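# Put apple in white box, strawberry in clear box

## Task

Place the green apple inside the white box and the strawberry inside the clear box; both boxes must still be upright on the table at the end, and neither hand may be in contact with either fruit when finished.

## Robot and tools

Robot: two arms, left_arm and right_arm, each ending in a five-motor-group dexterous hand (left_arm has a left hand, right_arm a right hand). Arm bases, scene frame: left_arm at (-0.049, +0.286, +0.013) m, quat_wxyz (+1.000, 0, 0, -0.009); right_arm at (+0.010, -0.277, +0.024) m, quat_wxyz (+1.000, 0, 0, +0.008). A camera stand sits behind the arms. Loose objects may occasionally get nudged by outside pushes.

Scene frame: origin at table-top height, halfway between the nominal bases; +x points out over the table, +y toward left_arm, +z up. Arm names do not match image sides. Reported hand positions and orientations may be off by a few cm, more at long reach.

Hand point frame (right hand): +z runs along straight fingers toward the tips, +y points out of the palm face (palm surface at y = -0.062 m), +x crosses the palm away from the thumb. On the left hand +x points toward the thumb instead. Straight fingertips reach about 0.139 m past the knuckles (knuckles at z = -0.017 m). A rigid mast near the wrist on the palm side (x +0.05 to +0.10, z -0.16 to -0.11, to y = +0.06 m; x sign flipped on the left hand) can collide with things. Fingertips have rubber caps over the last 0.03 m.

Tool execute_actions: argument actions is a list of actions; each action is a list of 1 to 15 rows; each row is one control step of 1/30 s, and a short action repeats its final row until 15 steps are done (0.5 s per action). Every row is a single list of 48 numbers, each in [-1, 1], covering both arms even if one is idle, in this order: left_arm dx, dy, dz, rx, ry, rz; left hand's 16 hinge numbers; left_gripper current_limit, speed; then the same 24 for right_arm. dx..rz are an offset, not a pose: the target relative to that arm's Hand target at the moment the action begins, expressed in that Hand target's own axes. Every row in an action is measured from that same starting target, not from the prior row; a new action starts from the updated target, so sending the same offset again moves further. Scale: 1.0 = 0.6 m for dx, dy, dz and 180 degrees for the rotation vector rx, ry, rz. Orientation commands are clipped to 40 degrees from the measured orientation each step; the result's Hand target is the post-clip goal. Hands often stop short; an all-zero action re-requests the target, and if still short, send the remaining gap as an offset. Tiny moves may not begin. To stop pressing into something, command back beyond the current hand point. The right elbow sags under load, so command higher than you want.

Hand numbers (per arm, in this exact order): index_mcp, index_abd, index_pip, index_dip, middle_mcp, middle_abd, middle_pip, middle_dip, ring_mcp, ring_abd, ring_pip, ring_dip, thumb_cmc, thumb_axl, thumb_mcp, thumb_ipl. Each is an absolute goal angle scaled linearly between its stops (angle at +1, at -1; straight value): finger _mcp (-18, +128; +0.75), _abd (-60, +60; +0.00), _pip (-29, +108; +0.58), _dip (-21, +117; +0.70); thumb_cmc (-20, +120; +0.71), thumb_axl (-27, +140; +0.68), thumb_mcp (-69, +109; +0.23), thumb_ipl (-77, +108; +0.17). Moving toward -1 curls fingers toward the palm and swings the thumb in front of the palm. current_limit maps -1..+1 to 0..550 mA (minimum 11 mA); speed gives (speed+1)/2 of 8.5 rad/s. Defaults: current_limit +0.4, speed -0.6. A zero is a real goal; to keep a hand unchanged, resend its hand_goal, hand_current_limit and hand_speed. Grip force rises the further the goal lies past the object surface.

Optional argument cameras: names to show (cam_high 896x504, cam_left_wrist 672x504, cam_right_wrist 672x504), ["all"], or []; default is all for an empty actions list, none otherwise. Unknown names invalidate the call. An empty actions list just reports state and images.

Results: per arm end_effector_position (m) and end_effector_quat_wxyz in the scene frame, Hand target, joint positions, velocities ("within noise" when still), torques (positive toward larger joint number; numbers 3 and 4 wrap at ±28 N m), motor temperatures, some mid-action positions, and per hand motor hand_goal, hand_measured, hand_current_ma, hand_state (moving, goal, blocked, overload), hand_current_limit, hand_speed. A call returns when the robot is still, up to 3 s after its last action. Joint ranges (rad): waist -2.880..2.880, shoulder 0.000..3.142, elbow 0.000..3.019, wrist pitch -1.693..1.571, wrist yaw -1.571..1.571, wrist roll -2.094..2.094. Camera calibration (K, distortion, T_world_to_cam) is given and is approximate.

Tool zoom_image: camera (cam_high, cam_left_wrist, cam_right_wrist) and region [x0, y0, x1, y1] in pixels from the top-left, at most 504 by 504; only cameras in the latest images.

Tool finished_scene: optional scene = 1; ends the scene permanently. Call it only once both fruits rest in their boxes and the hands are clear.

Avoid: anything falling off the table (fails the task), dropping or releasing moving items, knocking boxes over, hard hits on fixed or heavy objects, any contact between the two arms or one hand gripping the other's fingers. A motor at 495 mA or more for 5 s overloads and goes limp for 10 s. Holding loads, stretched arms or pushing at unreachable poses heat motors; at 100 °C the arm drops for 30 to 60 s. Arm stops discard hand commands sent meanwhile. Thinking time lets the scene run on while the last command is held; smooth, efficient motion is favoured.

Each tool is called as name([rows], argument=value, ...), one row to a line, values as JSON.

## Session

execute_actions(actions=[])

Scene clock: 0.00 s.
left_arm: end_effector_position=(+0.2610, +0.3173, +0.3665) hand_goal=(+0.754, +0.000, +0.576, +0.696, +0.754, +0.000, +0.576, +0.696, +0.754, +0.000, +0.576, +0.696, +0.714, +0.678, +0.226, +0.168) hand_measured=(+0.754, +0.000, +0.576, +0.696, +0.754, +0.000, +0.576, +0.696, +0.754, +0.000, +0.576, +0.696, +0.714, +0.678, +0.226, +0.168) hand_current_ma=(+0, +0, +0, +0, +0, +0, +0, +0, +0, +0, +0, +0, +0, +0, +0, +0) hand_state=(goal, goal, goal, goal, goal, goal, goal, goal, goal, goal, goal, goal, goal, goal, goal, goal) hand_current_limit=0.40 hand_speed=-0.60 end_effector_quat_wxyz=(+0.155, +0.730, +0.664, +0.047) | right_arm: end_effector_position=(+0.0511, +0.0305, +0.2942) hand_goal=(+0.754, +0.000, +0.576, +0.696, +0.754, +0.000, +0.576, +0.696, +0.754, +0.000, +0.576, +0.696, +0.714, +0.678, +0.226, +0.168) hand_measured=(+0.754, +0.000, +0.576, +0.696, +0.754, +0.000, +0.576, +0.696, +0.754, +0.000, +0.576, +0.696, +0.714, +0.678, +0.226, +0.168) hand_current_ma=(+0, +0, +0, +0, +0, +0, +0, +0, +0, +0, +0, +0, +0, +0, +0, +0) hand_state=(goal, goal, goal, goal, goal, goal, goal, goal, goal, goal, goal, goal, goal, goal, goal, goal) hand_current_limit=0.40 hand_speed=-0.60 end_effector_quat_wxyz=(+0.055, -0.335, +0.939, +0.054)
Joint positions: left_arm=[0.259 0.792 1.115 -1.658 0.226 0.308] | right_arm=[1.244 0.854 0.973 -1.538 0.021 -0.998]
Joint velocities: within noise
Joint torques (N m): no reading
Motor temperatures (°C): left_arm=[29 33 27 23 26 26] | right_arm=[30 34 31 37 33 24]
Heat: left arm: hottest shoulder 33 °C; right arm: hottest wrist pitch 37 °C.
Hand target: left_arm +0.2636, +0.3179, +0.3794; +0.161, +0.730, +0.662, +0.059 | right_arm +0.0525, +0.0349, +0.3053; +0.062, -0.335, +0.938, +0.063

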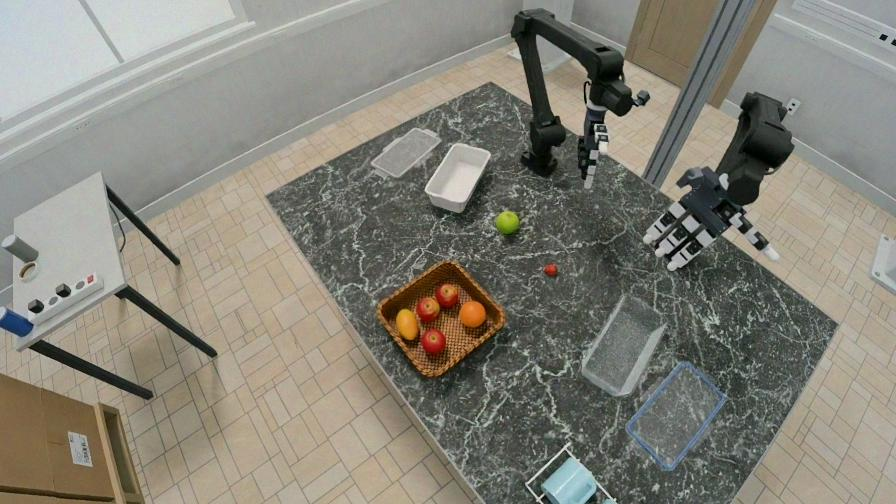

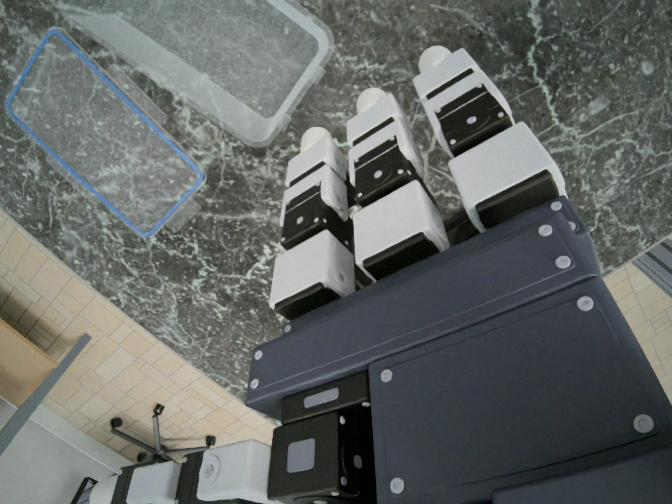

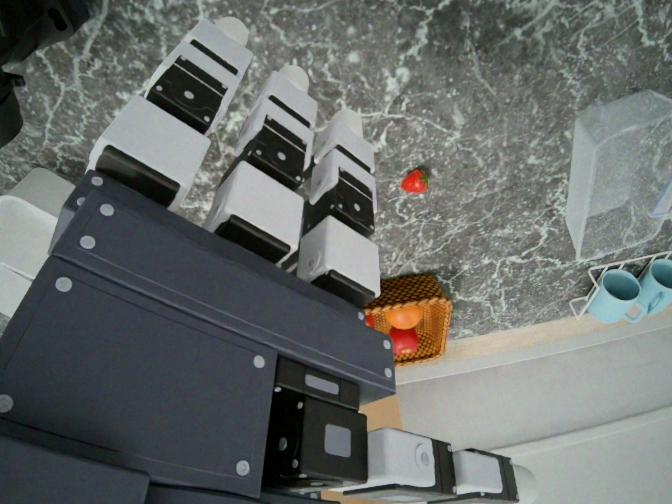

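zoom_image(camera="cam_high", region=[360, 100, 600, 300])

zoom_image(camera="cam_high", region=[500, 180, 800, 420])

zoom_image(camera="cam_high", region=[480, 0, 820, 290])

Scaled by 2.100 from the camera's 896x504 image, which has a finer 1280x720 frame.

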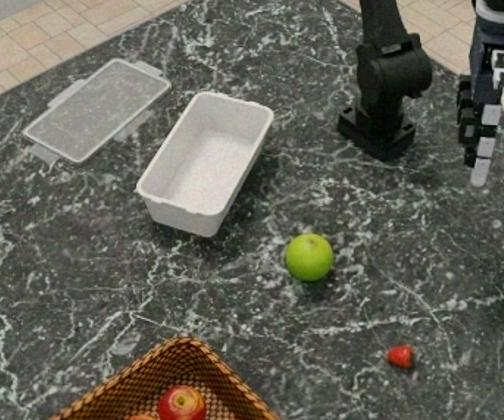

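Scaled by 1.680 from the camera's 896x504 image, which has a finer 1280x720 frame.

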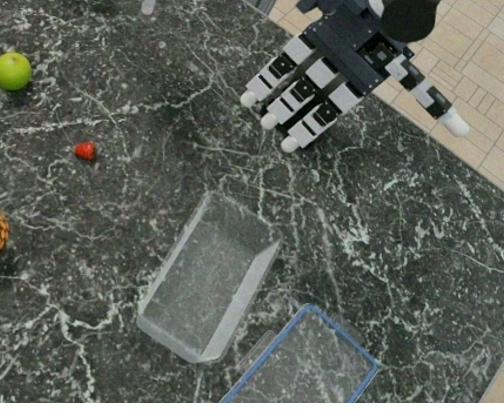

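Scaled by 1.482 from the camera's 896x504 image, which has a finer 1280x720 frame.

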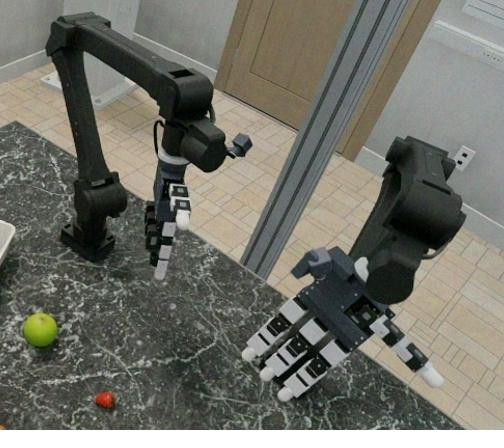

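execute_actions([
  [[0,0,0,0,0,0,0.754,0,0.576,0.696,0.754,0,0.576,0.696,0.754,0,0.576,0.696,0.714,0.678,0.226,0.168,0.4,-0.6,-0.0259,-0.0879,0.0241,0.045,-0.0269,-0.0671,0.986,0,-0.226,-0.101,0.986,0,-0.226,-0.101,0.986,0,0.576,0.696,-0.677,0.678,0.337,-0.049,0.4,-0.6]],
  [[0,0,0,0,0,0,0.754,0,0.576,0.696,0.754,0,0.576,0.696,0.754,0,0.576,0.696,0.714,0.678,0.226,0.168,0.4,-0.6,-0.0048,-0.0867,0.0379,0.045,-0.0269,-0.0671,0.986,0,-0.226,-0.101,0.986,0,-0.226,-0.101,0.986,0,0.576,0.696,-0.677,0.678,0.337,-0.049,0.4,-0.6]],
  [[0,0,0,0,0,0,0.754,0,0.576,0.696,0.754,0,0.576,0.696,0.754,0,0.576,0.696,0.714,0.678,0.226,0.168,0.4,-0.6,0.0166,-0.0793,0.0492,0.045,-0.0269,-0.0671,0.986,0,-0.226,-0.101,0.986,0,-0.226,-0.101,0.986,0,0.576,0.696,-0.677,0.678,0.337,-0.049,0.4,-0.6]],
  [[0,0,0,0,0,0,0.754,0,0.576,0.696,0.754,0,0.576,0.696,0.754,0,0.576,0.696,0.714,0.678,0.226,0.168,0.4,-0.6,0.0365,-0.0661,0.0573,0.045,-0.0269,-0.0671,0.986,0,-0.226,-0.101,0.986,0,-0.226,-0.101,0.986,0,0.576,0.696,-0.677,0.678,0.337,-0.049,0.4,-0.6]],
  [[0,0,0,0,0,0,0.754,0,0.576,0.696,0.754,0,0.576,0.696,0.754,0,0.576,0.696,0.714,0.678,0.226,0.168,0.4,-0.6,0.0537,-0.0480,0.0616,0.045,-0.0269,-0.0671,0.986,0,-0.226,-0.101,0.986,0,-0.226,-0.101,0.986,0,0.576,0.696,-0.677,0.678,0.337,-0.049,0.4,-0.6]],
  [[0,0,0,0,0,0,0.754,0,0.576,0.696,0.754,0,0.576,0.696,0.754,0,0.576,0.696,0.714,0.678,0.226,0.168,0.4,-0.6,0.0668,-0.0265,0.0618,0.045,-0.0269,-0.0671,0.986,0,-0.226,-0.101,0.986,0,-0.226,-0.101,0.986,0,0.576,0.696,-0.677,0.678,0.337,-0.049,0.4,-0.6]],
], cameras=["all"])

Scene clock: 8.67 s.
left_arm: end_effector_position=(+0.2610, +0.3173, +0.3665) hand_goal=(+0.754, +0.000, +0.576, +0.696, +0.754, +0.000, +0.576, +0.696, +0.754, +0.000, +0.576, +0.696, +0.714, +0.678, +0.226, +0.168) hand_measured=(+0.754, +0.000, +0.576, +0.696, +0.754, +0.000, +0.576, +0.696, +0.754, +0.000, +0.576, +0.696, +0.714, +0.678, +0.224, +0.168) hand_current_ma=(-1, +0, +1, +0, -1, +0, +1, +0, -1, +0, +1, +0, +0, -1, -4, +0) hand_state=(goal, goal, goal, goal, goal, goal, goal, goal, goal, goal, goal, goal, goal, goal, goal, goal) hand_current_limit=0.40 hand_speed=-0.60 end_effector_quat_wxyz=(+0.155, +0.730, +0.664, +0.047) | right_arm: end_effector_position=(+0.3283, -0.1355, +0.2112) hand_goal=(+0.986, +0.000, -0.226, -0.100, +0.986, +0.000, -0.226, -0.100, +0.986, +0.000, +0.576, +0.696, -0.676, +0.678, +0.338, -0.048) hand_measured=(+0.976, +0.000, -0.224, -0.098, +0.976, +0.000, -0.224, -0.096, +0.974, +0.000, +0.574, +0.696, -0.676, +0.678, +0.332, -0.048) hand_current_ma=(-2, +0, +0, +0, -3, +0, +0, +0, -4, +0, +0, +0, +0, +0, -1, +0) hand_state=(goal, goal, goal, goal, goal, goal, goal, goal, goal, goal, goal, goal, goal, goal, goal, goal) hand_current_limit=0.40 hand_speed=-0.60 end_effector_quat_wxyz=(+0.244, -0.401, +0.751, -0.465)
Joint positions: left_arm=[0.259 0.792 1.115 -1.658 0.226 0.308] | right_arm=[0.721 1.007 0.8 -0.927 1.053 -2.072]
Joint torques (N m): left_arm=[-0.91 -1.38 11.14 1.18 0.08 0.05] | right_arm=[-1.32 -2.2 8.53 1.03 0.92 -0.15]
Heat: left arm: hottest shoulder 33 °C; right arm: hottest wrist pitch 37 °C.
Hand target: left_arm +0.2636, +0.3179, +0.3794; +0.161, +0.730, +0.662, +0.059 | right_arm +0.3319, -0.1360, +0.2100; +0.375, -0.641, +0.577, -0.340
Off the commanded pose: left_arm 0.013 m, 2 deg | right_arm 0.004 m, 58 deg; orientation clipped.
joint sent to its limit (right arm) — joint 6 (wrist roll), lower limit. The joint targets are off in orientation, not in position.
Step readings (end_effector_position of left_arm | right_arm):
0: (+0.2610, +0.3173, +0.3665) | (+0.0511, +0.0305, +0.2942)
1: (+0.2610, +0.3173, +0.3665) | (+0.0520, +0.0301, +0.2938)
2: (+0.2610, +0.3173, +0.3665) | (+0.0557, +0.0282, +0.2923)
4: (+0.2610, +0.3173, +0.3665) | (+0.0718, +0.0210, +0.2883)
8: (+0.2610, +0.3173, +0.3665) | (+0.0967, +0.0096, +0.2850)
15: (+0.2610, +0.3173, +0.3665) | (+0.0985, +0.0076, +0.2852)
16: (+0.2610, +0.3173, +0.3665) | (+0.0994, +0.0069, +0.2849)
17: (+0.2610, +0.3173, +0.3665) | (+0.1033, +0.0048, +0.2839)
19: (+0.2610, +0.3173, +0.3665) | (+0.1209, -0.0019, +0.2820)
23: (+0.2610, +0.3173, +0.3665) | (+0.1442, -0.0125, +0.2801)
30: (+0.2610, +0.3173, +0.3665) | (+0.1460, -0.0171, +0.2772)
31: (+0.2610, +0.3173, +0.3665) | (+0.1468, -0.0180, +0.2767)
32: (+0.2610, +0.3173, +0.3665) | (+0.1508, -0.0199, +0.2752)
34: (+0.2610, +0.3173, +0.3665) | (+0.1667, -0.0278, +0.2706)
38: (+0.2610, +0.3173, +0.3665) | (+0.1880, -0.0402, +0.2639)
45: (+0.2610, +0.3173, +0.3665) | (+0.1913, -0.0453, +0.2609)
46: (+0.2610, +0.3173, +0.3665) | (+0.1926, -0.0465, +0.2606)
47: (+0.2610, +0.3173, +0.3665) | (+0.1987, -0.0506, +0.2593)
49: (+0.2610, +0.3173, +0.3665) | (+0.2151, -0.0624, +0.2554)
53: (+0.2610, +0.3173, +0.3665) | (+0.2301, -0.0745, +0.2490)
60: (+0.2610, +0.3173, +0.3665) | (+0.2361, -0.0768, +0.2484)
61: (+0.2610, +0.3173, +0.3665) | (+0.2376, -0.0780, +0.2485)
62: (+0.2610, +0.3173, +0.3665) | (+0.2432, -0.0823, +0.2485)
64: (+0.2610, +0.3173, +0.3665) | (+0.2570, -0.0933, +0.2481)
68: (+0.2610, +0.3173, +0.3665) | (+0.2731, -0.1046, +0.2411)
75: (+0.2610, +0.3173, +0.3665) | (+0.2809, -0.1045, +0.2307)
76: (+0.2610, +0.3173, +0.3665) | (+0.2821, -0.1058, +0.2307)
77: (+0.2610, +0.3173, +0.3665) | (+0.2866, -0.1094, +0.2317)
79: (+0.2610, +0.3173, +0.3665) | (+0.2998, -0.1183, +0.2337)
83: (+0.2610, +0.3173, +0.3665) | (+0.3192, -0.1313, +0.2262)
90: (+0.2610, +0.3173, +0.3665) | (+0.3272, -0.1342, +0.2121)
camera_calibration:
cam_right_wrist: T_world_to_cam=[[0.194545, 0.770384, -0.607175, 0.204607], [-0.134634, 0.634115, 0.761427, -0.0797782], [0.97161, -0.0663857, 0.227084, -0.246065], [0, 0, 0, 1]] pos_world=[0.188533, -0.123373, 0.240855]

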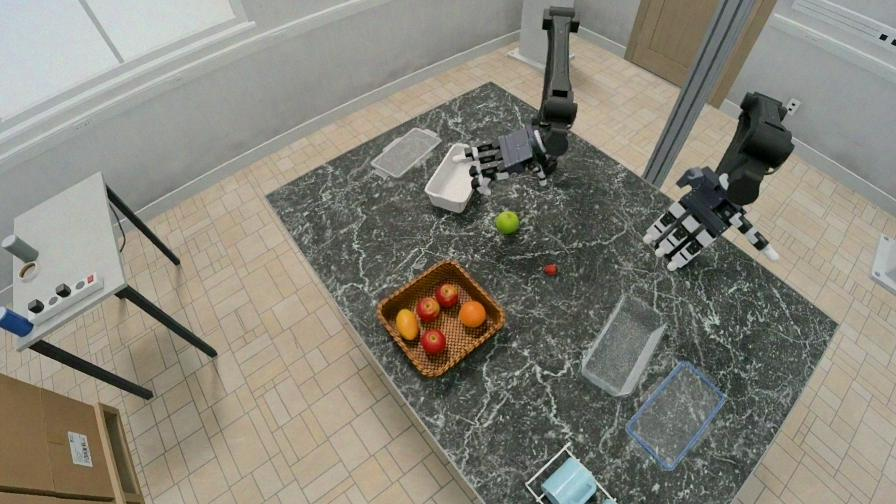

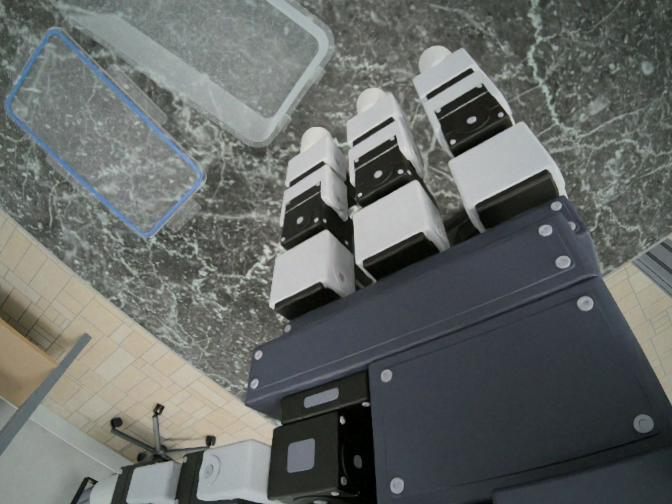

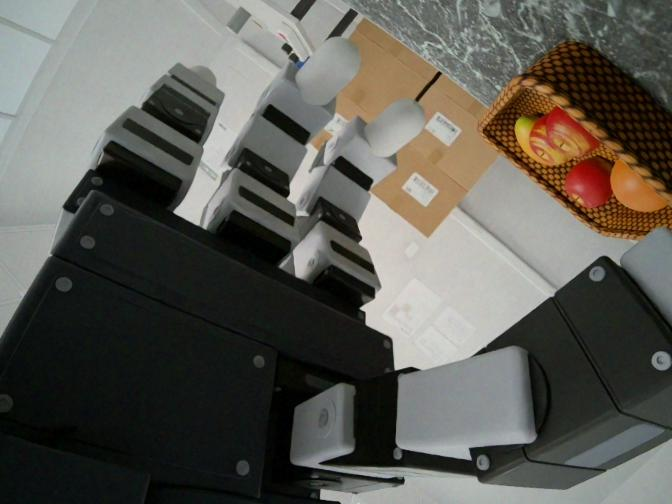

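execute_actions([
  [[0,0,0,0,0,0,0.754,0,0.576,0.696,0.754,0,0.576,0.696,0.754,0,0.576,0.696,0.714,0.678,0.226,0.168,0.4,-0.6,0,0,0,-0.0024,0.1228,0.0703,0.986,0,-0.226,-0.101,0.986,0,-0.226,-0.101,0.986,0,-0.95,-0.6,-0.677,0.678,0.337,-0.049,0.4,-0.6]],
  [[0,0,0,0,0,0,0.754,0,0.576,0.696,0.754,0,0.576,0.696,0.754,0,0.576,0.696,0.714,0.678,0.226,0.168,0.4,-0.6,0,0,0,-0.0024,0.1228,0.0703,0.986,0,-0.226,-0.101,0.986,0,-0.226,-0.101,0.986,0,-0.95,-0.6,-0.677,0.678,0.337,-0.049,0.4,-0.6]],
], cameras=["all"])

Scene clock: 14.93 s.
left_arm: end_effector_position=(+0.2610, +0.3173, +0.3665) hand_goal=(+0.754, +0.000, +0.576, +0.696, +0.754, +0.000, +0.576, +0.696, +0.754, +0.000, +0.576, +0.696, +0.714, +0.678, +0.226, +0.168) hand_measured=(+0.754, +0.000, +0.576, +0.696, +0.754, +0.000, +0.576, +0.696, +0.754, +0.000, +0.576, +0.696, +0.714, +0.678, +0.224, +0.168) hand_current_ma=(-1, +0, +1, +0, -1, +0, +1, +0, -1, +0, +1, +0, +0, -1, -4, +0) hand_state=(goal, goal, goal, goal, goal, goal, goal, goal, goal, goal, goal, goal, goal, goal, goal, goal) hand_current_limit=0.40 hand_speed=-0.60 end_effector_quat_wxyz=(+0.155, +0.730, +0.664, +0.047) | right_arm: end_effector_position=(+0.3167, -0.1459, +0.1921) hand_goal=(+0.986, +0.000, -0.226, -0.100, +0.986, +0.000, -0.226, -0.100, +0.986, +0.000, -0.950, -0.600, -0.676, +0.678, +0.338, -0.048) hand_measured=(+0.976, +0.000, -0.224, -0.098, +0.976, +0.000, -0.224, -0.096, +0.974, +0.000, -0.944, -0.596, -0.676, +0.678, +0.332, -0.048) hand_current_ma=(-2, +0, +0, +0, -3, +0, +0, +0, -4, +0, +1, +0, +0, +0, -1, +0) hand_state=(goal, goal, goal, goal, goal, goal, goal, goal, goal, goal, goal, goal, goal, goal, goal, goal) hand_current_limit=0.40 hand_speed=-0.60 end_effector_quat_wxyz=(+0.179, -0.349, +0.794, -0.464)
Joint positions: left_arm=[0.259 0.792 1.115 -1.658 0.226 0.308] | right_arm=[0.711 1.112 0.856 -1.221 1.039 -1.726]
Joint torques (N m): left_arm=[-0.97 -0.91 11.06 1.14 0.17 0.06] | right_arm=[-1.61 -2.96 11.41 -0.09 0.95 0.05]
Heat: left arm: hottest shoulder 33 °C; right arm: hottest wrist pitch 37 °C.
Hand target: left_arm +0.2636, +0.3179, +0.3794; +0.161, +0.730, +0.662, +0.059 | right_arm +0.3319, -0.1361, +0.2099; +0.191, -0.331, +0.800, -0.462
Off the commanded pose: left_arm 0.013 m, 2 deg | right_arm 0.025 m, 3 deg.
Step readings (end_effector_position of left_arm | right_arm):
0: (+0.2610, +0.3173, +0.3665) | (+0.3283, -0.1355, +0.2112)
1: (+0.2610, +0.3173, +0.3665) | (+0.3283, -0.1355, +0.2112)
2: (+0.2610, +0.3173, +0.3665) | (+0.3279, -0.1349, +0.2108)
4: (+0.2610, +0.3173, +0.3665) | (+0.3272, -0.1336, +0.2095)
8: (+0.2610, +0.3173, +0.3665) | (+0.3271, -0.1334, +0.2084)
15: (+0.2610, +0.3173, +0.3665) | (+0.3272, -0.1338, +0.2081)
16: (+0.2610, +0.3173, +0.3665) | (+0.3270, -0.1339, +0.2079)
17: (+0.2610, +0.3173, +0.3665) | (+0.3253, -0.1360, +0.2067)
19: (+0.2610, +0.3173, +0.3665) | (+0.3198, -0.1424, +0.2013)
23: (+0.2610, +0.3173, +0.3665) | (+0.3126, -0.1488, +0.1873)
30: (+0.2610, +0.3173, +0.3665) | (+0.3139, -0.1477, +0.1882)
camera_calibration:
cam_right_wrist: T_world_to_cam=[[0.282464, 0.738079, -0.612742, 0.171905], [0.0292598, 0.631827, 0.774557, -0.114999], [0.958831, -0.236713, 0.156873, -0.238528], [0, 0, 0, 1]] pos_world=[0.183516, -0.110683, 0.231825]

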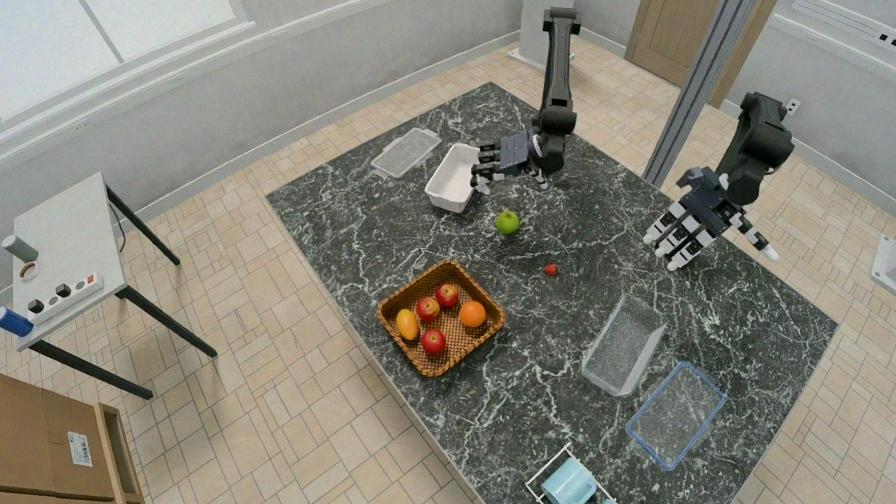

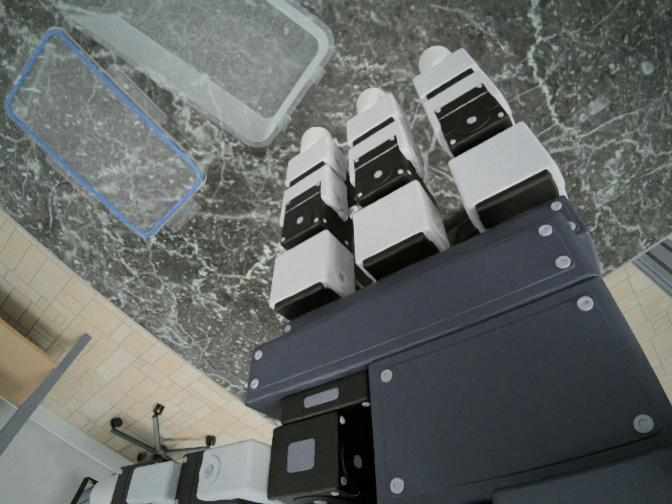

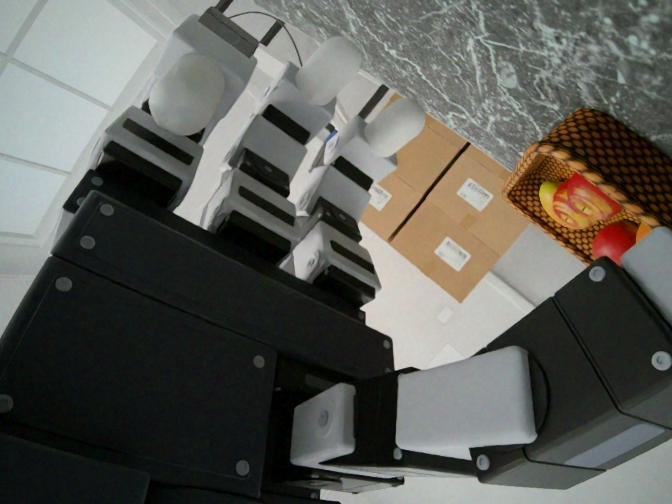

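zoom_image(camera="cam_high", region=[420, 100, 600, 260])

Scaled by 2.800 from the camera's 896x504 image, which has a finer 1280x720 frame.

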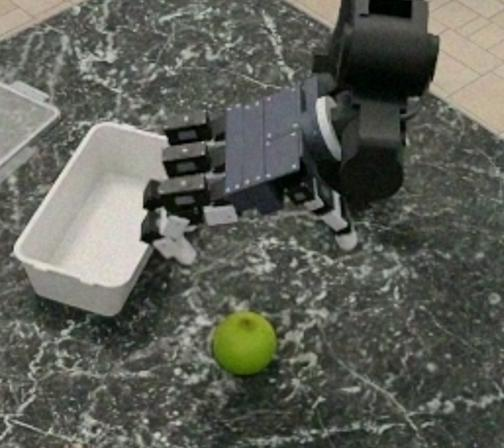

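execute_actions([
  [[0,0,0,0,0,0,0.754,0,0.576,0.696,0.754,0,0.576,0.696,0.754,0,0.576,0.696,0.714,0.678,0.226,0.168,0.4,-0.6,-0.02,0.062,0.021,0,0,0,0.986,0,-0.226,-0.101,0.986,0,-0.226,-0.101,0.986,0,-0.95,-0.6,-0.677,0.678,0.337,-0.049,0.4,-0.6]],
  [[0,0,0,0,0,0,0.754,0,0.576,0.696,0.754,0,0.576,0.696,0.754,0,0.576,0.696,0.714,0.678,0.226,0.168,0.4,-0.6,-0.02,0.062,0.021,0,0,0,0.986,0,-0.226,-0.101,0.986,0,-0.226,-0.101,0.986,0,-0.95,-0.6,-0.677,0.678,0.337,-0.049,0.4,-0.6]],
], cameras=["all"])

zoom_image(camera="cam_high", region=[420, 120, 600, 280])

Scene clock: 17.27 s.
left_arm: end_effector_position=(+0.2610, +0.3173, +0.3665) hand_goal=(+0.754, +0.000, +0.576, +0.696, +0.754, +0.000, +0.576, +0.696, +0.754, +0.000, +0.576, +0.696, +0.714, +0.678, +0.226, +0.168) hand_measured=(+0.754, +0.000, +0.576, +0.696, +0.754, +0.000, +0.576, +0.696, +0.754, +0.000, +0.576, +0.696, +0.714, +0.678, +0.224, +0.168) hand_current_ma=(-1, +0, +1, +0, -1, +0, +1, +0, -1, +0, +1, +0, +0, -1, -4, +0) hand_state=(goal, goal, goal, goal, goal, goal, goal, goal, goal, goal, goal, goal, goal, goal, goal, goal) hand_current_limit=0.40 hand_speed=-0.60 end_effector_quat_wxyz=(+0.155, +0.730, +0.664, +0.047) | right_arm: end_effector_position=(+0.3391, -0.1111, +0.1385) hand_goal=(+0.986, +0.000, -0.226, -0.100, +0.986, +0.000, -0.226, -0.100, +0.986, +0.000, -0.950, -0.600, -0.676, +0.678, +0.338, -0.048) hand_measured=(+0.976, +0.000, -0.224, -0.098, +0.976, +0.000, -0.224, -0.096, +0.974, +0.000, -0.944, -0.596, -0.676, +0.678, +0.332, -0.048) hand_current_ma=(-2, +0, +0, +0, -3, +0, +0, +0, -4, +0, +1, +0, +0, +0, -1, +0) hand_state=(goal, goal, goal, goal, goal, goal, goal, goal, goal, goal, goal, goal, goal, goal, goal, goal) hand_current_limit=0.40 hand_speed=-0.60 end_effector_quat_wxyz=(+0.190, -0.331, +0.801, -0.462)
Joint positions: left_arm=[0.259 0.792 1.115 -1.658 0.226 0.308] | right_arm=[0.747 1.287 0.843 -1.097 1.045 -1.608]
Joint torques (N m): left_arm=[-0.32 -0.73 10.95 1.16 0.07 0.04] | right_arm=[-0.15 -5.07 6.46 0.58 0.93 0.05]
Heat: left arm: hottest shoulder 32 °C; right arm: hottest wrist pitch 37 °C.
Hand target: left_arm +0.2636, +0.3179, +0.3794; +0.161, +0.730, +0.662, +0.059 | right_arm +0.3379, -0.1082, +0.1328; +0.191, -0.331, +0.800, -0.462
Off the commanded pose: left_arm 0.013 m, 2 deg | right_arm 0.007 m, 0 deg.
Step readings (end_effector_position of left_arm | right_arm):
0: (+0.2610, +0.3173, +0.3665) | (+0.3167, -0.1459, +0.1921)
1: (+0.2610, +0.3173, +0.3665) | (+0.3168, -0.1459, +0.1920)
2: (+0.2610, +0.3173, +0.3665) | (+0.3175, -0.1456, +0.1915)
4: (+0.2610, +0.3173, +0.3665) | (+0.3207, -0.1431, +0.1878)
8: (+0.2610, +0.3173, +0.3665) | (+0.3263, -0.1358, +0.1741)
15: (+0.2610, +0.3173, +0.3665) | (+0.3295, -0.1319, +0.1678)
16: (+0.2610, +0.3173, +0.3665) | (+0.3298, -0.1315, +0.1679)
17: (+0.2610, +0.3173, +0.3665) | (+0.3308, -0.1296, +0.1676)
19: (+0.2610, +0.3173, +0.3665) | (+0.3349, -0.1238, +0.1650)
23: (+0.2610, +0.3173, +0.3665) | (+0.3380, -0.1143, +0.1500)
30: (+0.2610, +0.3173, +0.3665) | (+0.3385, -0.1117, +0.1384)
camera_calibration:
cam_right_wrist: T_world_to_cam=[[0.317146, 0.745492, -0.586225, 0.0923642], [0.0206077, 0.612572, 0.790146, -0.097465], [0.948153, -0.262673, 0.178912, -0.245651], [0, 0, 0, 1]] pos_world=[0.20563, -0.0736783, 0.175108]

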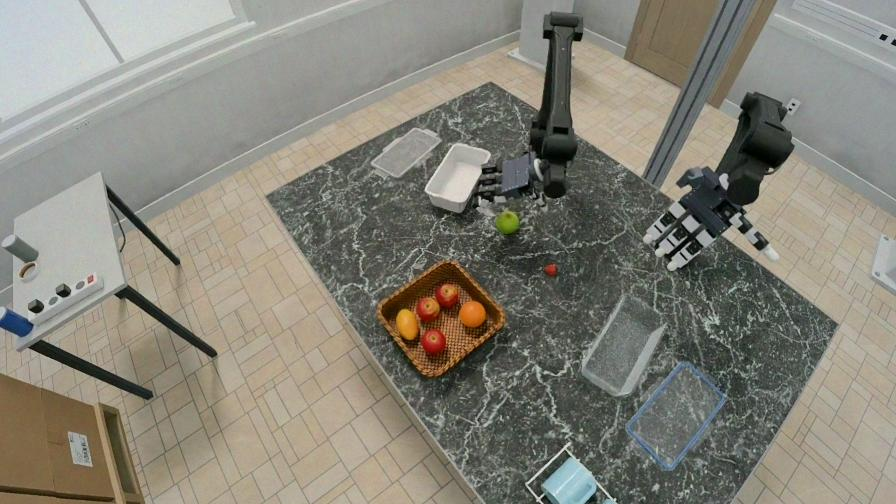

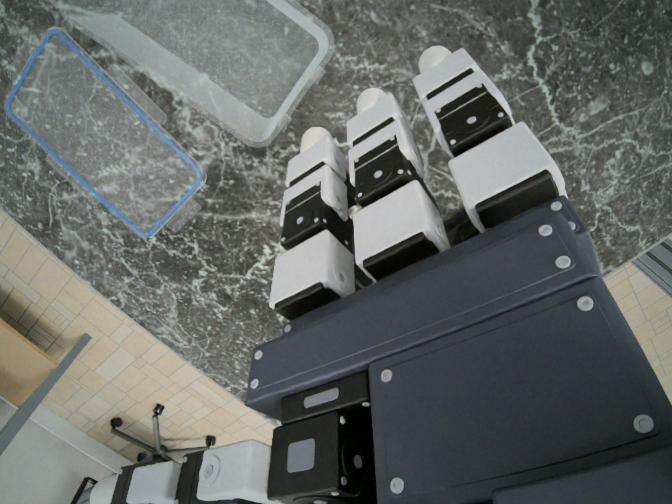

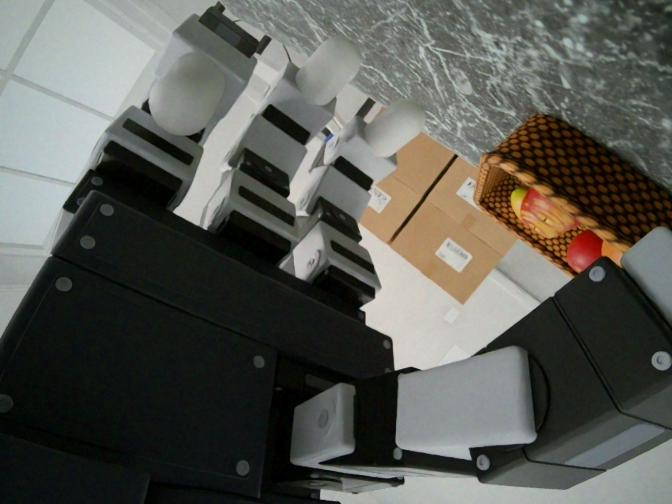

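Scaled by 2.800 from the camera's 896x504 image, which has a finer 1280x720 frame.

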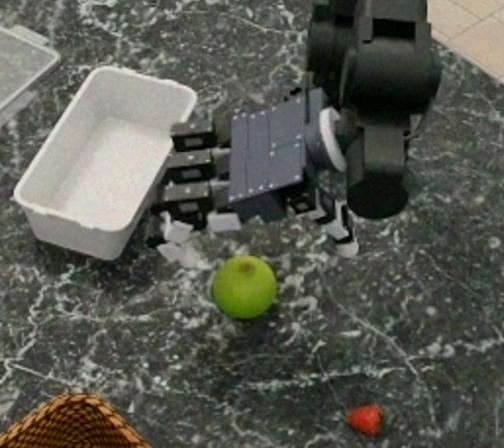

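execute_actions([
  [[0,0,0,0,0,0,0.754,0,0.576,0.696,0.754,0,0.576,0.696,0.754,0,0.576,0.696,0.714,0.678,0.226,0.168,0.4,-0.6,0.021,0.0757,0.0357,0,0,0,0.986,0,-0.226,-0.101,0.986,0,-0.226,-0.101,0.986,0,-0.95,-0.6,-0.677,0.678,0.337,-0.049,0.4,-0.6]],
], cameras=["all"])

zoom_image(camera="cam_high", region=[440, 140, 580, 260])

Scene clock: 18.60 s.
left_arm: end_effector_position=(+0.2610, +0.3173, +0.3665) hand_goal=(+0.754, +0.000, +0.576, +0.696, +0.754, +0.000, +0.576, +0.696, +0.754, +0.000, +0.576, +0.696, +0.714, +0.678, +0.226, +0.168) hand_measured=(+0.754, +0.000, +0.576, +0.696, +0.754, +0.000, +0.576, +0.696, +0.754, +0.000, +0.576, +0.696, +0.714, +0.678, +0.224, +0.168) hand_current_ma=(-1, +0, +1, +0, -1, +0, +1, +0, -1, +0, +1, +0, +0, -1, -4, +0) hand_state=(goal, goal, goal, goal, goal, goal, goal, goal, goal, goal, goal, goal, goal, goal, goal, goal) hand_current_limit=0.40 hand_speed=-0.60 end_effector_quat_wxyz=(+0.155, +0.730, +0.664, +0.047) | right_arm: end_effector_position=(+0.3285, -0.1176, +0.0884) hand_goal=(+0.986, +0.000, -0.226, -0.100, +0.986, +0.000, -0.226, -0.100, +0.986, +0.000, -0.950, -0.600, -0.676, +0.678, +0.338, -0.048) hand_measured=(+0.976, +0.000, -0.224, -0.098, +0.976, +0.000, -0.224, -0.096, +0.974, +0.000, -0.944, -0.596, -0.676, +0.678, +0.332, -0.048) hand_current_ma=(-2, +0, +0, +0, -3, +0, +0, +0, -4, +0, +1, +0, +0, +0, -1, +0) hand_state=(goal, goal, goal, goal, goal, goal, goal, goal, goal, goal, goal, goal, goal, goal, goal, goal) hand_current_limit=0.40 hand_speed=-0.60 end_effector_quat_wxyz=(+0.189, -0.329, +0.801, -0.463)
Joint positions: left_arm=[0.259 0.792 1.115 -1.658 0.226 0.308] | right_arm=[0.757 1.338 0.737 -0.962 1.047 -1.581]
Joint torques (N m): left_arm=[-0.44 -1.85 11.07 1.25 0.11 0.13] | right_arm=[0.15 -4.89 5.91 0.51 0.89 0.04]
Heat: left arm: hottest shoulder 32 °C; right arm: hottest wrist pitch 37 °C.
Hand target: left_arm +0.2636, +0.3179, +0.3794; +0.161, +0.730, +0.662, +0.059 | right_arm +0.3262, -0.1142, +0.0828; +0.191, -0.331, +0.800, -0.462
Off the commanded pose: left_arm 0.013 m, 2 deg | right_arm 0.007 m, 0 deg.
Step readings (end_effector_position of left_arm | right_arm):
0: (+0.2610, +0.3173, +0.3665) | (+0.3391, -0.1111, +0.1385)
1: (+0.2610, +0.3173, +0.3665) | (+0.3392, -0.1111, +0.1382)
2: (+0.2610, +0.3173, +0.3665) | (+0.3398, -0.1107, +0.1366)
4: (+0.2610, +0.3173, +0.3665) | (+0.3377, -0.1117, +0.1269)
8: (+0.2610, +0.3173, +0.3665) | (+0.3267, -0.1203, +0.1002)
15: (+0.2610, +0.3173, +0.3665) | (+0.3274, -0.1186, +0.0883)
camera_calibration:
cam_right_wrist: T_world_to_cam=[[0.321314, 0.744157, -0.585652, 0.0696298], [0.0216399, 0.612515, 0.790163, -0.0541001], [0.946726, -0.266563, 0.180706, -0.228402], [0, 0, 0, 1]] pos_world=[0.195032, -0.079562, 0.1248]

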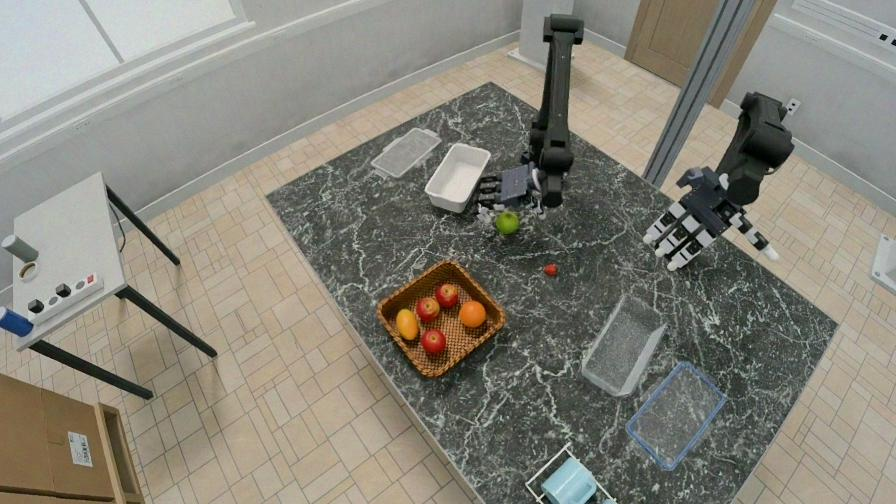

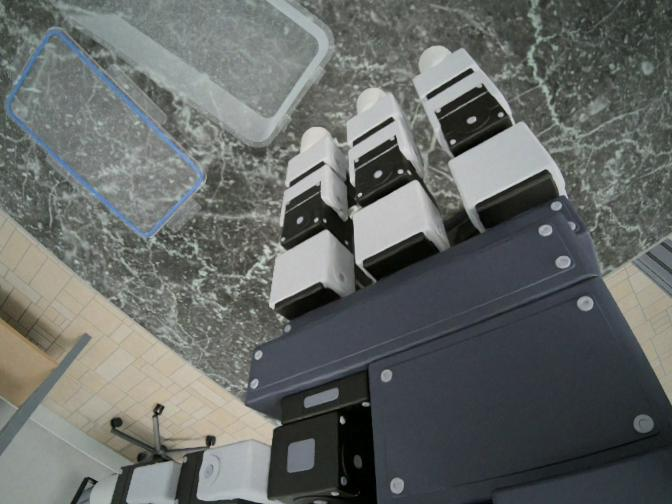

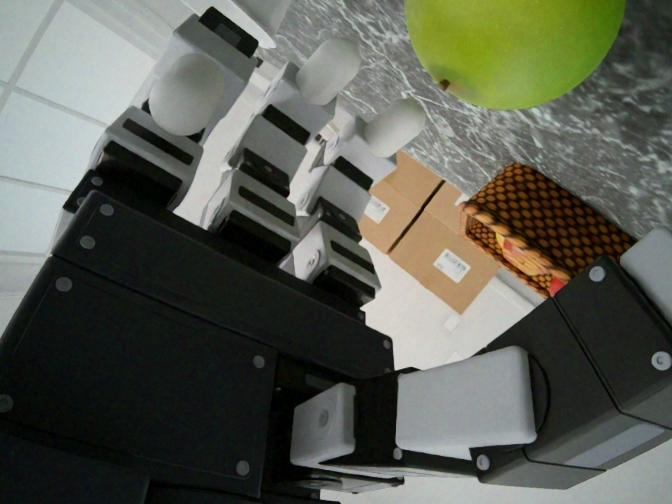

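Scaled by 3.600 from the camera's 896x504 image, which has a finer 1280x720 frame.

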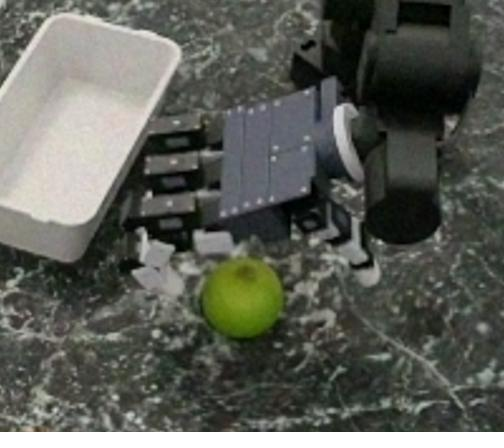

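execute_actions([
  [[0,0,0,0,0,0,0.754,0,0.576,0.696,0.754,0,0.576,0.696,0.754,0,0.576,0.696,0.714,0.678,0.226,0.168,0.4,-0.6,0.0007,0.062,0.034,0,0,0,0.986,0,-0.226,-0.101,0.986,0,-0.226,-0.101,0.986,0,-0.95,-0.6,-0.677,0.678,0.337,-0.049,0.4,-0.6]],
], cameras=["cam_high","cam_right_wrist"])

zoom_image(camera="cam_high", region=[440, 140, 580, 260])

Scene clock: 20.10 s.
left_arm: end_effector_position=(+0.2610, +0.3173, +0.3665) hand_goal=(+0.754, +0.000, +0.576, +0.696, +0.754, +0.000, +0.576, +0.696, +0.754, +0.000, +0.576, +0.696, +0.714, +0.678, +0.226, +0.168) hand_measured=(+0.754, +0.000, +0.576, +0.696, +0.754, +0.000, +0.576, +0.696, +0.754, +0.000, +0.576, +0.696, +0.714, +0.678, +0.224, +0.168) hand_current_ma=(-1, +0, +1, +0, -1, +0, +1, +0, -1, +0, +1, +0, +0, -1, -4, +0) hand_state=(goal, goal, goal, goal, goal, goal, goal, goal, goal, goal, goal, goal, goal, goal, goal, goal) hand_current_limit=0.40 hand_speed=-0.60 end_effector_quat_wxyz=(+0.155, +0.730, +0.664, +0.047) | right_arm: end_effector_position=(+0.3278, -0.1161, +0.0457) hand_goal=(+0.986, +0.000, -0.226, -0.100, +0.986, +0.000, -0.226, -0.100, +0.986, +0.000, -0.950, -0.600, -0.676, +0.678, +0.338, -0.048) hand_measured=(+0.976, +0.000, -0.224, -0.098, +0.976, +0.000, -0.224, -0.096, +0.974, +0.000, -0.944, -0.596, -0.676, +0.678, +0.332, -0.048) hand_current_ma=(-2, +0, +0, +0, -3, +0, +0, +0, -4, +0, +1, +0, +0, +0, -1, +0) hand_state=(goal, goal, goal, goal, goal, goal, goal, goal, goal, goal, goal, goal, goal, goal, goal, goal) hand_current_limit=0.40 hand_speed=-0.60 end_effector_quat_wxyz=(+0.191, -0.328, +0.801, -0.462)
Joint positions: left_arm=[0.259 0.792 1.115 -1.658 0.226 0.308] | right_arm=[0.762 1.429 0.683 -0.823 1.047 -1.571]
Joint torques (N m): left_arm=[-1.14 -2.02 10.89 1.22 0.09 0.11] | right_arm=[-0.03 -5.36 5.31 0.51 0.88 0]
Heat: left arm: hottest shoulder 32 °C; right arm: hottest wrist pitch 37 °C.
Hand target: left_arm +0.2636, +0.3179, +0.3794; +0.161, +0.730, +0.662, +0.059 | right_arm +0.3252, -0.1137, +0.0404; +0.191, -0.331, +0.800, -0.462
Off the commanded pose: left_arm 0.013 m, 2 deg | right_arm 0.006 m, 0 deg.
Step readings (end_effector_position of left_arm | right_arm):
0: (+0.2610, +0.3173, +0.3665) | (+0.3285, -0.1175, +0.0884)
1: (+0.2610, +0.3173, +0.3665) | (+0.3286, -0.1174, +0.0882)
2: (+0.2610, +0.3173, +0.3665) | (+0.3294, -0.1165, +0.0870)
4: (+0.2610, +0.3173, +0.3665) | (+0.3309, -0.1146, +0.0801)
8: (+0.2610, +0.3173, +0.3665) | (+0.3262, -0.1178, +0.0574)
15: (+0.2610, +0.3173, +0.3665) | (+0.3268, -0.1171, +0.0456)
camera_calibration:
cam_right_wrist: T_world_to_cam=[[0.322884, 0.74527, -0.583368, 0.0432173], [0.0197796, 0.610934, 0.791434, -0.0208249], [0.946232, -0.26708, 0.18252, -0.219688], [0, 0, 0, 1]] pos_world=[0.194333, -0.0781602, 0.0817905]
Images, in order (width x height): cam_high 896x504, cam_right_wrist 672x504.

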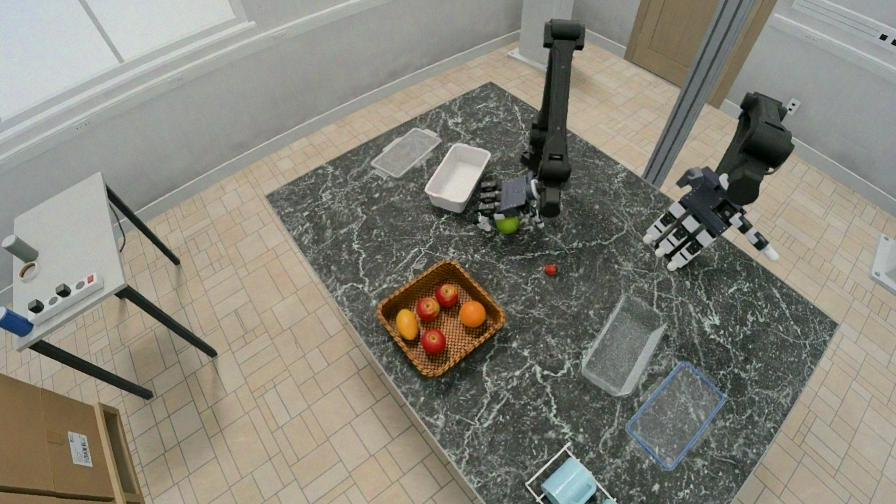

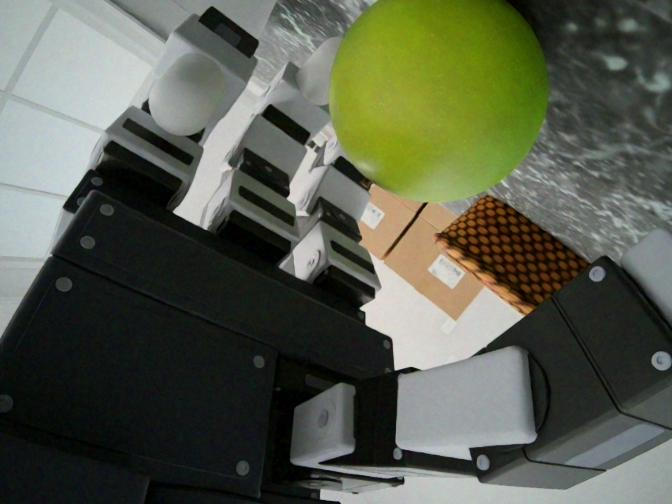

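Scaled by 3.600 from the camera's 896x504 image, which has a finer 1280x720 frame.

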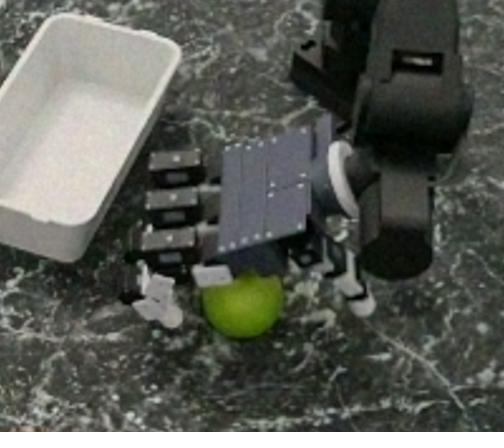

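execute_actions([
  [[0,0,0,0,0,0,0.754,0,0.576,0.696,0.754,0,0.576,0.696,0.754,0,0.576,0.696,0.714,0.678,0.226,0.168,0.4,-0.6,0,0,0,0,0,0,0.808,0,-0.226,-0.101,0.808,0,-0.226,-0.101,0.986,0,-0.95,-0.6,-0.70,0.678,0.112,-0.265,0.4,-0.7]],
], cameras=["cam_right_wrist"])

Scene clock: 21.27 s.
left_arm: end_effector_position=(+0.2610, +0.3173, +0.3665) hand_goal=(+0.754, +0.000, +0.576, +0.696, +0.754, +0.000, +0.576, +0.696, +0.754, +0.000, +0.576, +0.696, +0.714, +0.678, +0.226, +0.168) hand_measured=(+0.754, +0.000, +0.576, +0.696, +0.754, +0.000, +0.576, +0.696, +0.754, +0.000, +0.576, +0.696, +0.714, +0.678, +0.224, +0.168) hand_current_ma=(-1, +0, +1, +0, -1, +0, +1, +0, -1, +0, +1, +0, +0, -1, -4, +0) hand_state=(goal, goal, goal, goal, goal, goal, goal, goal, goal, goal, goal, goal, goal, goal, goal, goal) hand_current_limit=0.40 hand_speed=-0.60 end_effector_quat_wxyz=(+0.155, +0.730, +0.664, +0.047) | right_arm: end_effector_position=(+0.3279, -0.1159, +0.0457) hand_goal=(+0.808, +0.000, -0.226, -0.100, +0.808, +0.000, -0.226, -0.100, +0.986, +0.000, -0.950, -0.600, -0.700, +0.678, +0.112, -0.264) hand_measured=(+0.802, +0.000, -0.224, -0.098, +0.802, +0.000, -0.224, -0.096, +0.974, +0.000, -0.944, -0.596, -0.696, +0.678, +0.114, -0.262) hand_current_ma=(-1, +0, +0, +0, -1, +0, +0, +0, -4, +0, +1, +0, +1, +0, +0, +0) hand_state=(goal, goal, goal, goal, goal, goal, goal, goal, goal, goal, goal, goal, goal, goal, goal, goal) hand_current_limit=0.40 hand_speed=-0.70 end_effector_quat_wxyz=(+0.191, -0.328, +0.801, -0.462)
Joint positions: left_arm=[0.259 0.792 1.115 -1.658 0.226 0.308] | right_arm=[0.762 1.429 0.683 -0.823 1.047 -1.571]
Joint torques (N m): left_arm=[-0.62 -1.44 11.18 1.29 0.15 0.08] | right_arm=[-0.03 -5.36 5.3 0.53 0.88 0]
Heat: left arm: hottest shoulder 32 °C; right arm: hottest wrist pitch 37 °C.
Hand target: left_arm +0.2636, +0.3179, +0.3794; +0.161, +0.730, +0.662, +0.059 | right_arm +0.3253, -0.1137, +0.0404; +0.192, -0.331, +0.800, -0.462
Off the commanded pose: left_arm 0.013 m, 2 deg | right_arm 0.006 m, 0 deg.
Step readings (end_effector_position of left_arm | right_arm):
0: (+0.2610, +0.3173, +0.3665) | (+0.3279, -0.1160, +0.0457)
1: (+0.2610, +0.3173, +0.3665) | (+0.3279, -0.1160, +0.0457)
2: (+0.2610, +0.3173, +0.3665) | (+0.3279, -0.1160, +0.0457)
4: (+0.2610, +0.3173, +0.3665) | (+0.3279, -0.1159, +0.0457)
8: (+0.2610, +0.3173, +0.3665) | (+0.3279, -0.1159, +0.0457)
15: (+0.2610, +0.3173, +0.3665) | (+0.3279, -0.1159, +0.0457)
camera_calibration:
cam_right_wrist: T_world_to_cam=[[0.323223, 0.745564, -0.582805, 0.0430198], [0.0193351, 0.610531, 0.791756, -0.0208578], [0.946125, -0.267182, 0.182922, -0.219776], [0, 0, 0, 1]] pos_world=[0.194434, -0.0780598, 0.0817883]
Images, in order (width x height): cam_right_wrist 672x504.

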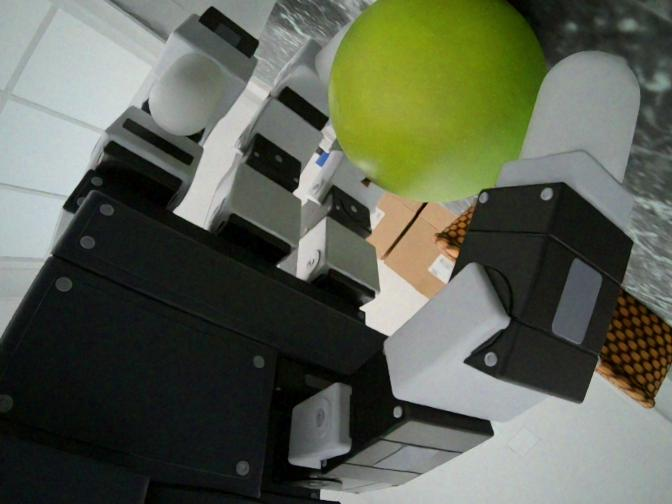

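execute_actions([
  [[0,0,0,0,0,0,0.754,0,0.576,0.696,0.754,0,0.576,0.696,0.754,0,0.576,0.696,0.714,0.678,0.226,0.168,0.4,-0.6,0,0,0,0,0,0,0.62,0,-0.226,-0.101,0.62,0,-0.226,-0.101,0.986,0,-0.95,-0.6,-0.70,0.678,0.03,-0.31,0.4,-0.7]],
], cameras=["cam_high","cam_right_wrist"])

Scene clock: 22.03 s.
left_arm: end_effector_position=(+0.2610, +0.3173, +0.3665) hand_goal=(+0.754, +0.000, +0.576, +0.696, +0.754, +0.000, +0.576, +0.696, +0.754, +0.000, +0.576, +0.696, +0.714, +0.678, +0.226, +0.168) hand_measured=(+0.754, +0.000, +0.576, +0.696, +0.754, +0.000, +0.576, +0.696, +0.754, +0.000, +0.576, +0.696, +0.714, +0.678, +0.224, +0.168) hand_current_ma=(-1, +0, +1, +0, -1, +0, +1, +0, -1, +0, +1, +0, +0, -1, -4, +0) hand_state=(goal, goal, goal, goal, goal, goal, goal, goal, goal, goal, goal, goal, goal, goal, goal, goal) hand_current_limit=0.40 hand_speed=-0.60 end_effector_quat_wxyz=(+0.155, +0.730, +0.664, +0.047) | right_arm: end_effector_position=(+0.3288, -0.1168, +0.0465) hand_goal=(+0.620, +0.000, -0.226, -0.100, +0.620, +0.000, -0.226, -0.100, +0.986, +0.000, -0.950, -0.600, -0.700, +0.678, +0.030, -0.310) hand_measured=(+0.680, +0.000, -0.210, -0.096, +0.698, +0.000, -0.206, -0.096, +0.974, +0.000, -0.944, -0.596, -0.694, +0.678, +0.074, -0.292) hand_current_ma=(+72, +0, +6, +0, +122, +0, +9, +0, -4, +0, +1, +0, +1, +0, +59, +12) hand_state=(blocked, goal, goal, goal, blocked, goal, blocked, goal, goal, goal, goal, goal, goal, goal, blocked, goal) hand_current_limit=0.40 hand_speed=-0.70 end_effector_quat_wxyz=(+0.192, -0.327, +0.800, -0.465)
Joint positions: left_arm=[0.259 0.792 1.115 -1.658 0.226 0.308] | right_arm=[0.762 1.429 0.683 -0.823 1.055 -1.571]
Joint torques (N m): left_arm=[-0.32 -1.96 11.02 1.35 0.08 0.07] | right_arm=[0.03 -5.42 5.3 0.53 0.61 0]
Heat: left arm: hottest shoulder 32 °C; right arm: hottest wrist pitch 37 °C.
Hand target: left_arm +0.2636, +0.3179, +0.3794; +0.161, +0.730, +0.662, +0.059 | right_arm +0.3252, -0.1137, +0.0404; +0.192, -0.331, +0.800, -0.462
Off the commanded pose: left_arm 0.013 m, 2 deg | right_arm 0.008 m, 1 deg.
Step readings (end_effector_position of left_arm | right_arm):
0: (+0.2610, +0.3173, +0.3665) | (+0.3279, -0.1159, +0.0457)
1: (+0.2610, +0.3173, +0.3665) | (+0.3279, -0.1159, +0.0457)
2: (+0.2610, +0.3173, +0.3665) | (+0.3279, -0.1159, +0.0457)
4: (+0.2610, +0.3173, +0.3665) | (+0.3280, -0.1160, +0.0458)
8: (+0.2610, +0.3173, +0.3665) | (+0.3287, -0.1167, +0.0465)
15: (+0.2610, +0.3173, +0.3665) | (+0.3288, -0.1168, +0.0465)
camera_calibration:
cam_right_wrist: T_world_to_cam=[[0.326204, 0.742545, -0.584994, 0.0425644], [0.0153419, 0.614605, 0.788686, -0.019056], [0.945175, -0.266247, 0.189094, -0.220731], [0, 0, 0, 1]] pos_world=[0.195037, -0.0786629, 0.0816679]
Images, in order (width x height): cam_high 896x504, cam_right_wrist 672x504.

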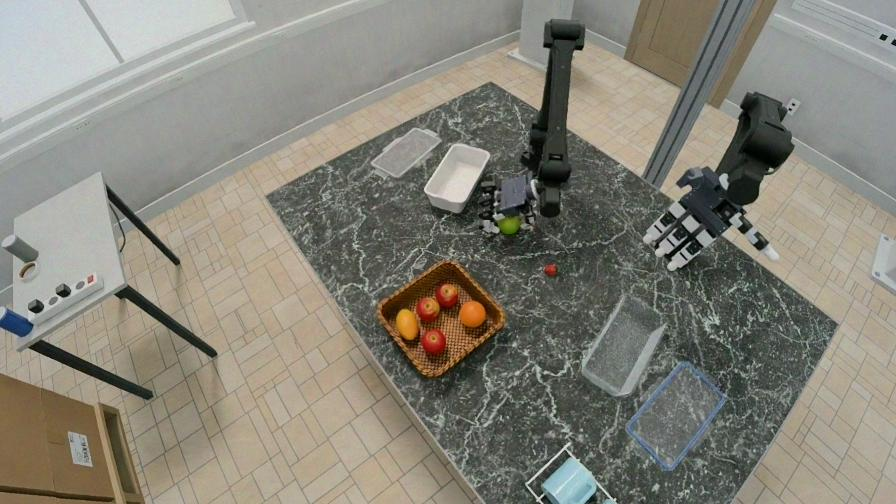

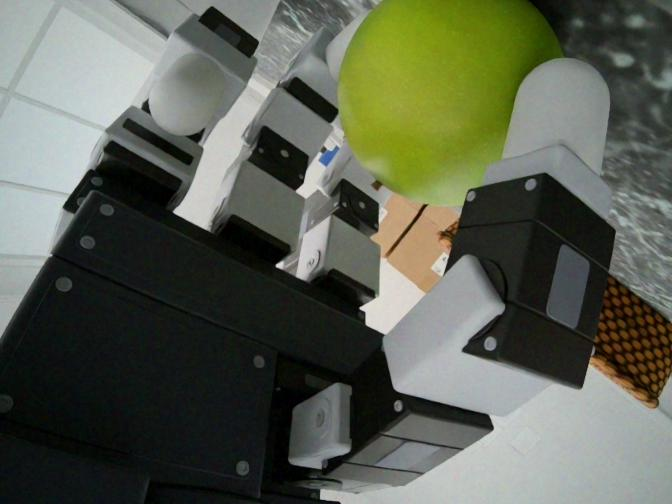

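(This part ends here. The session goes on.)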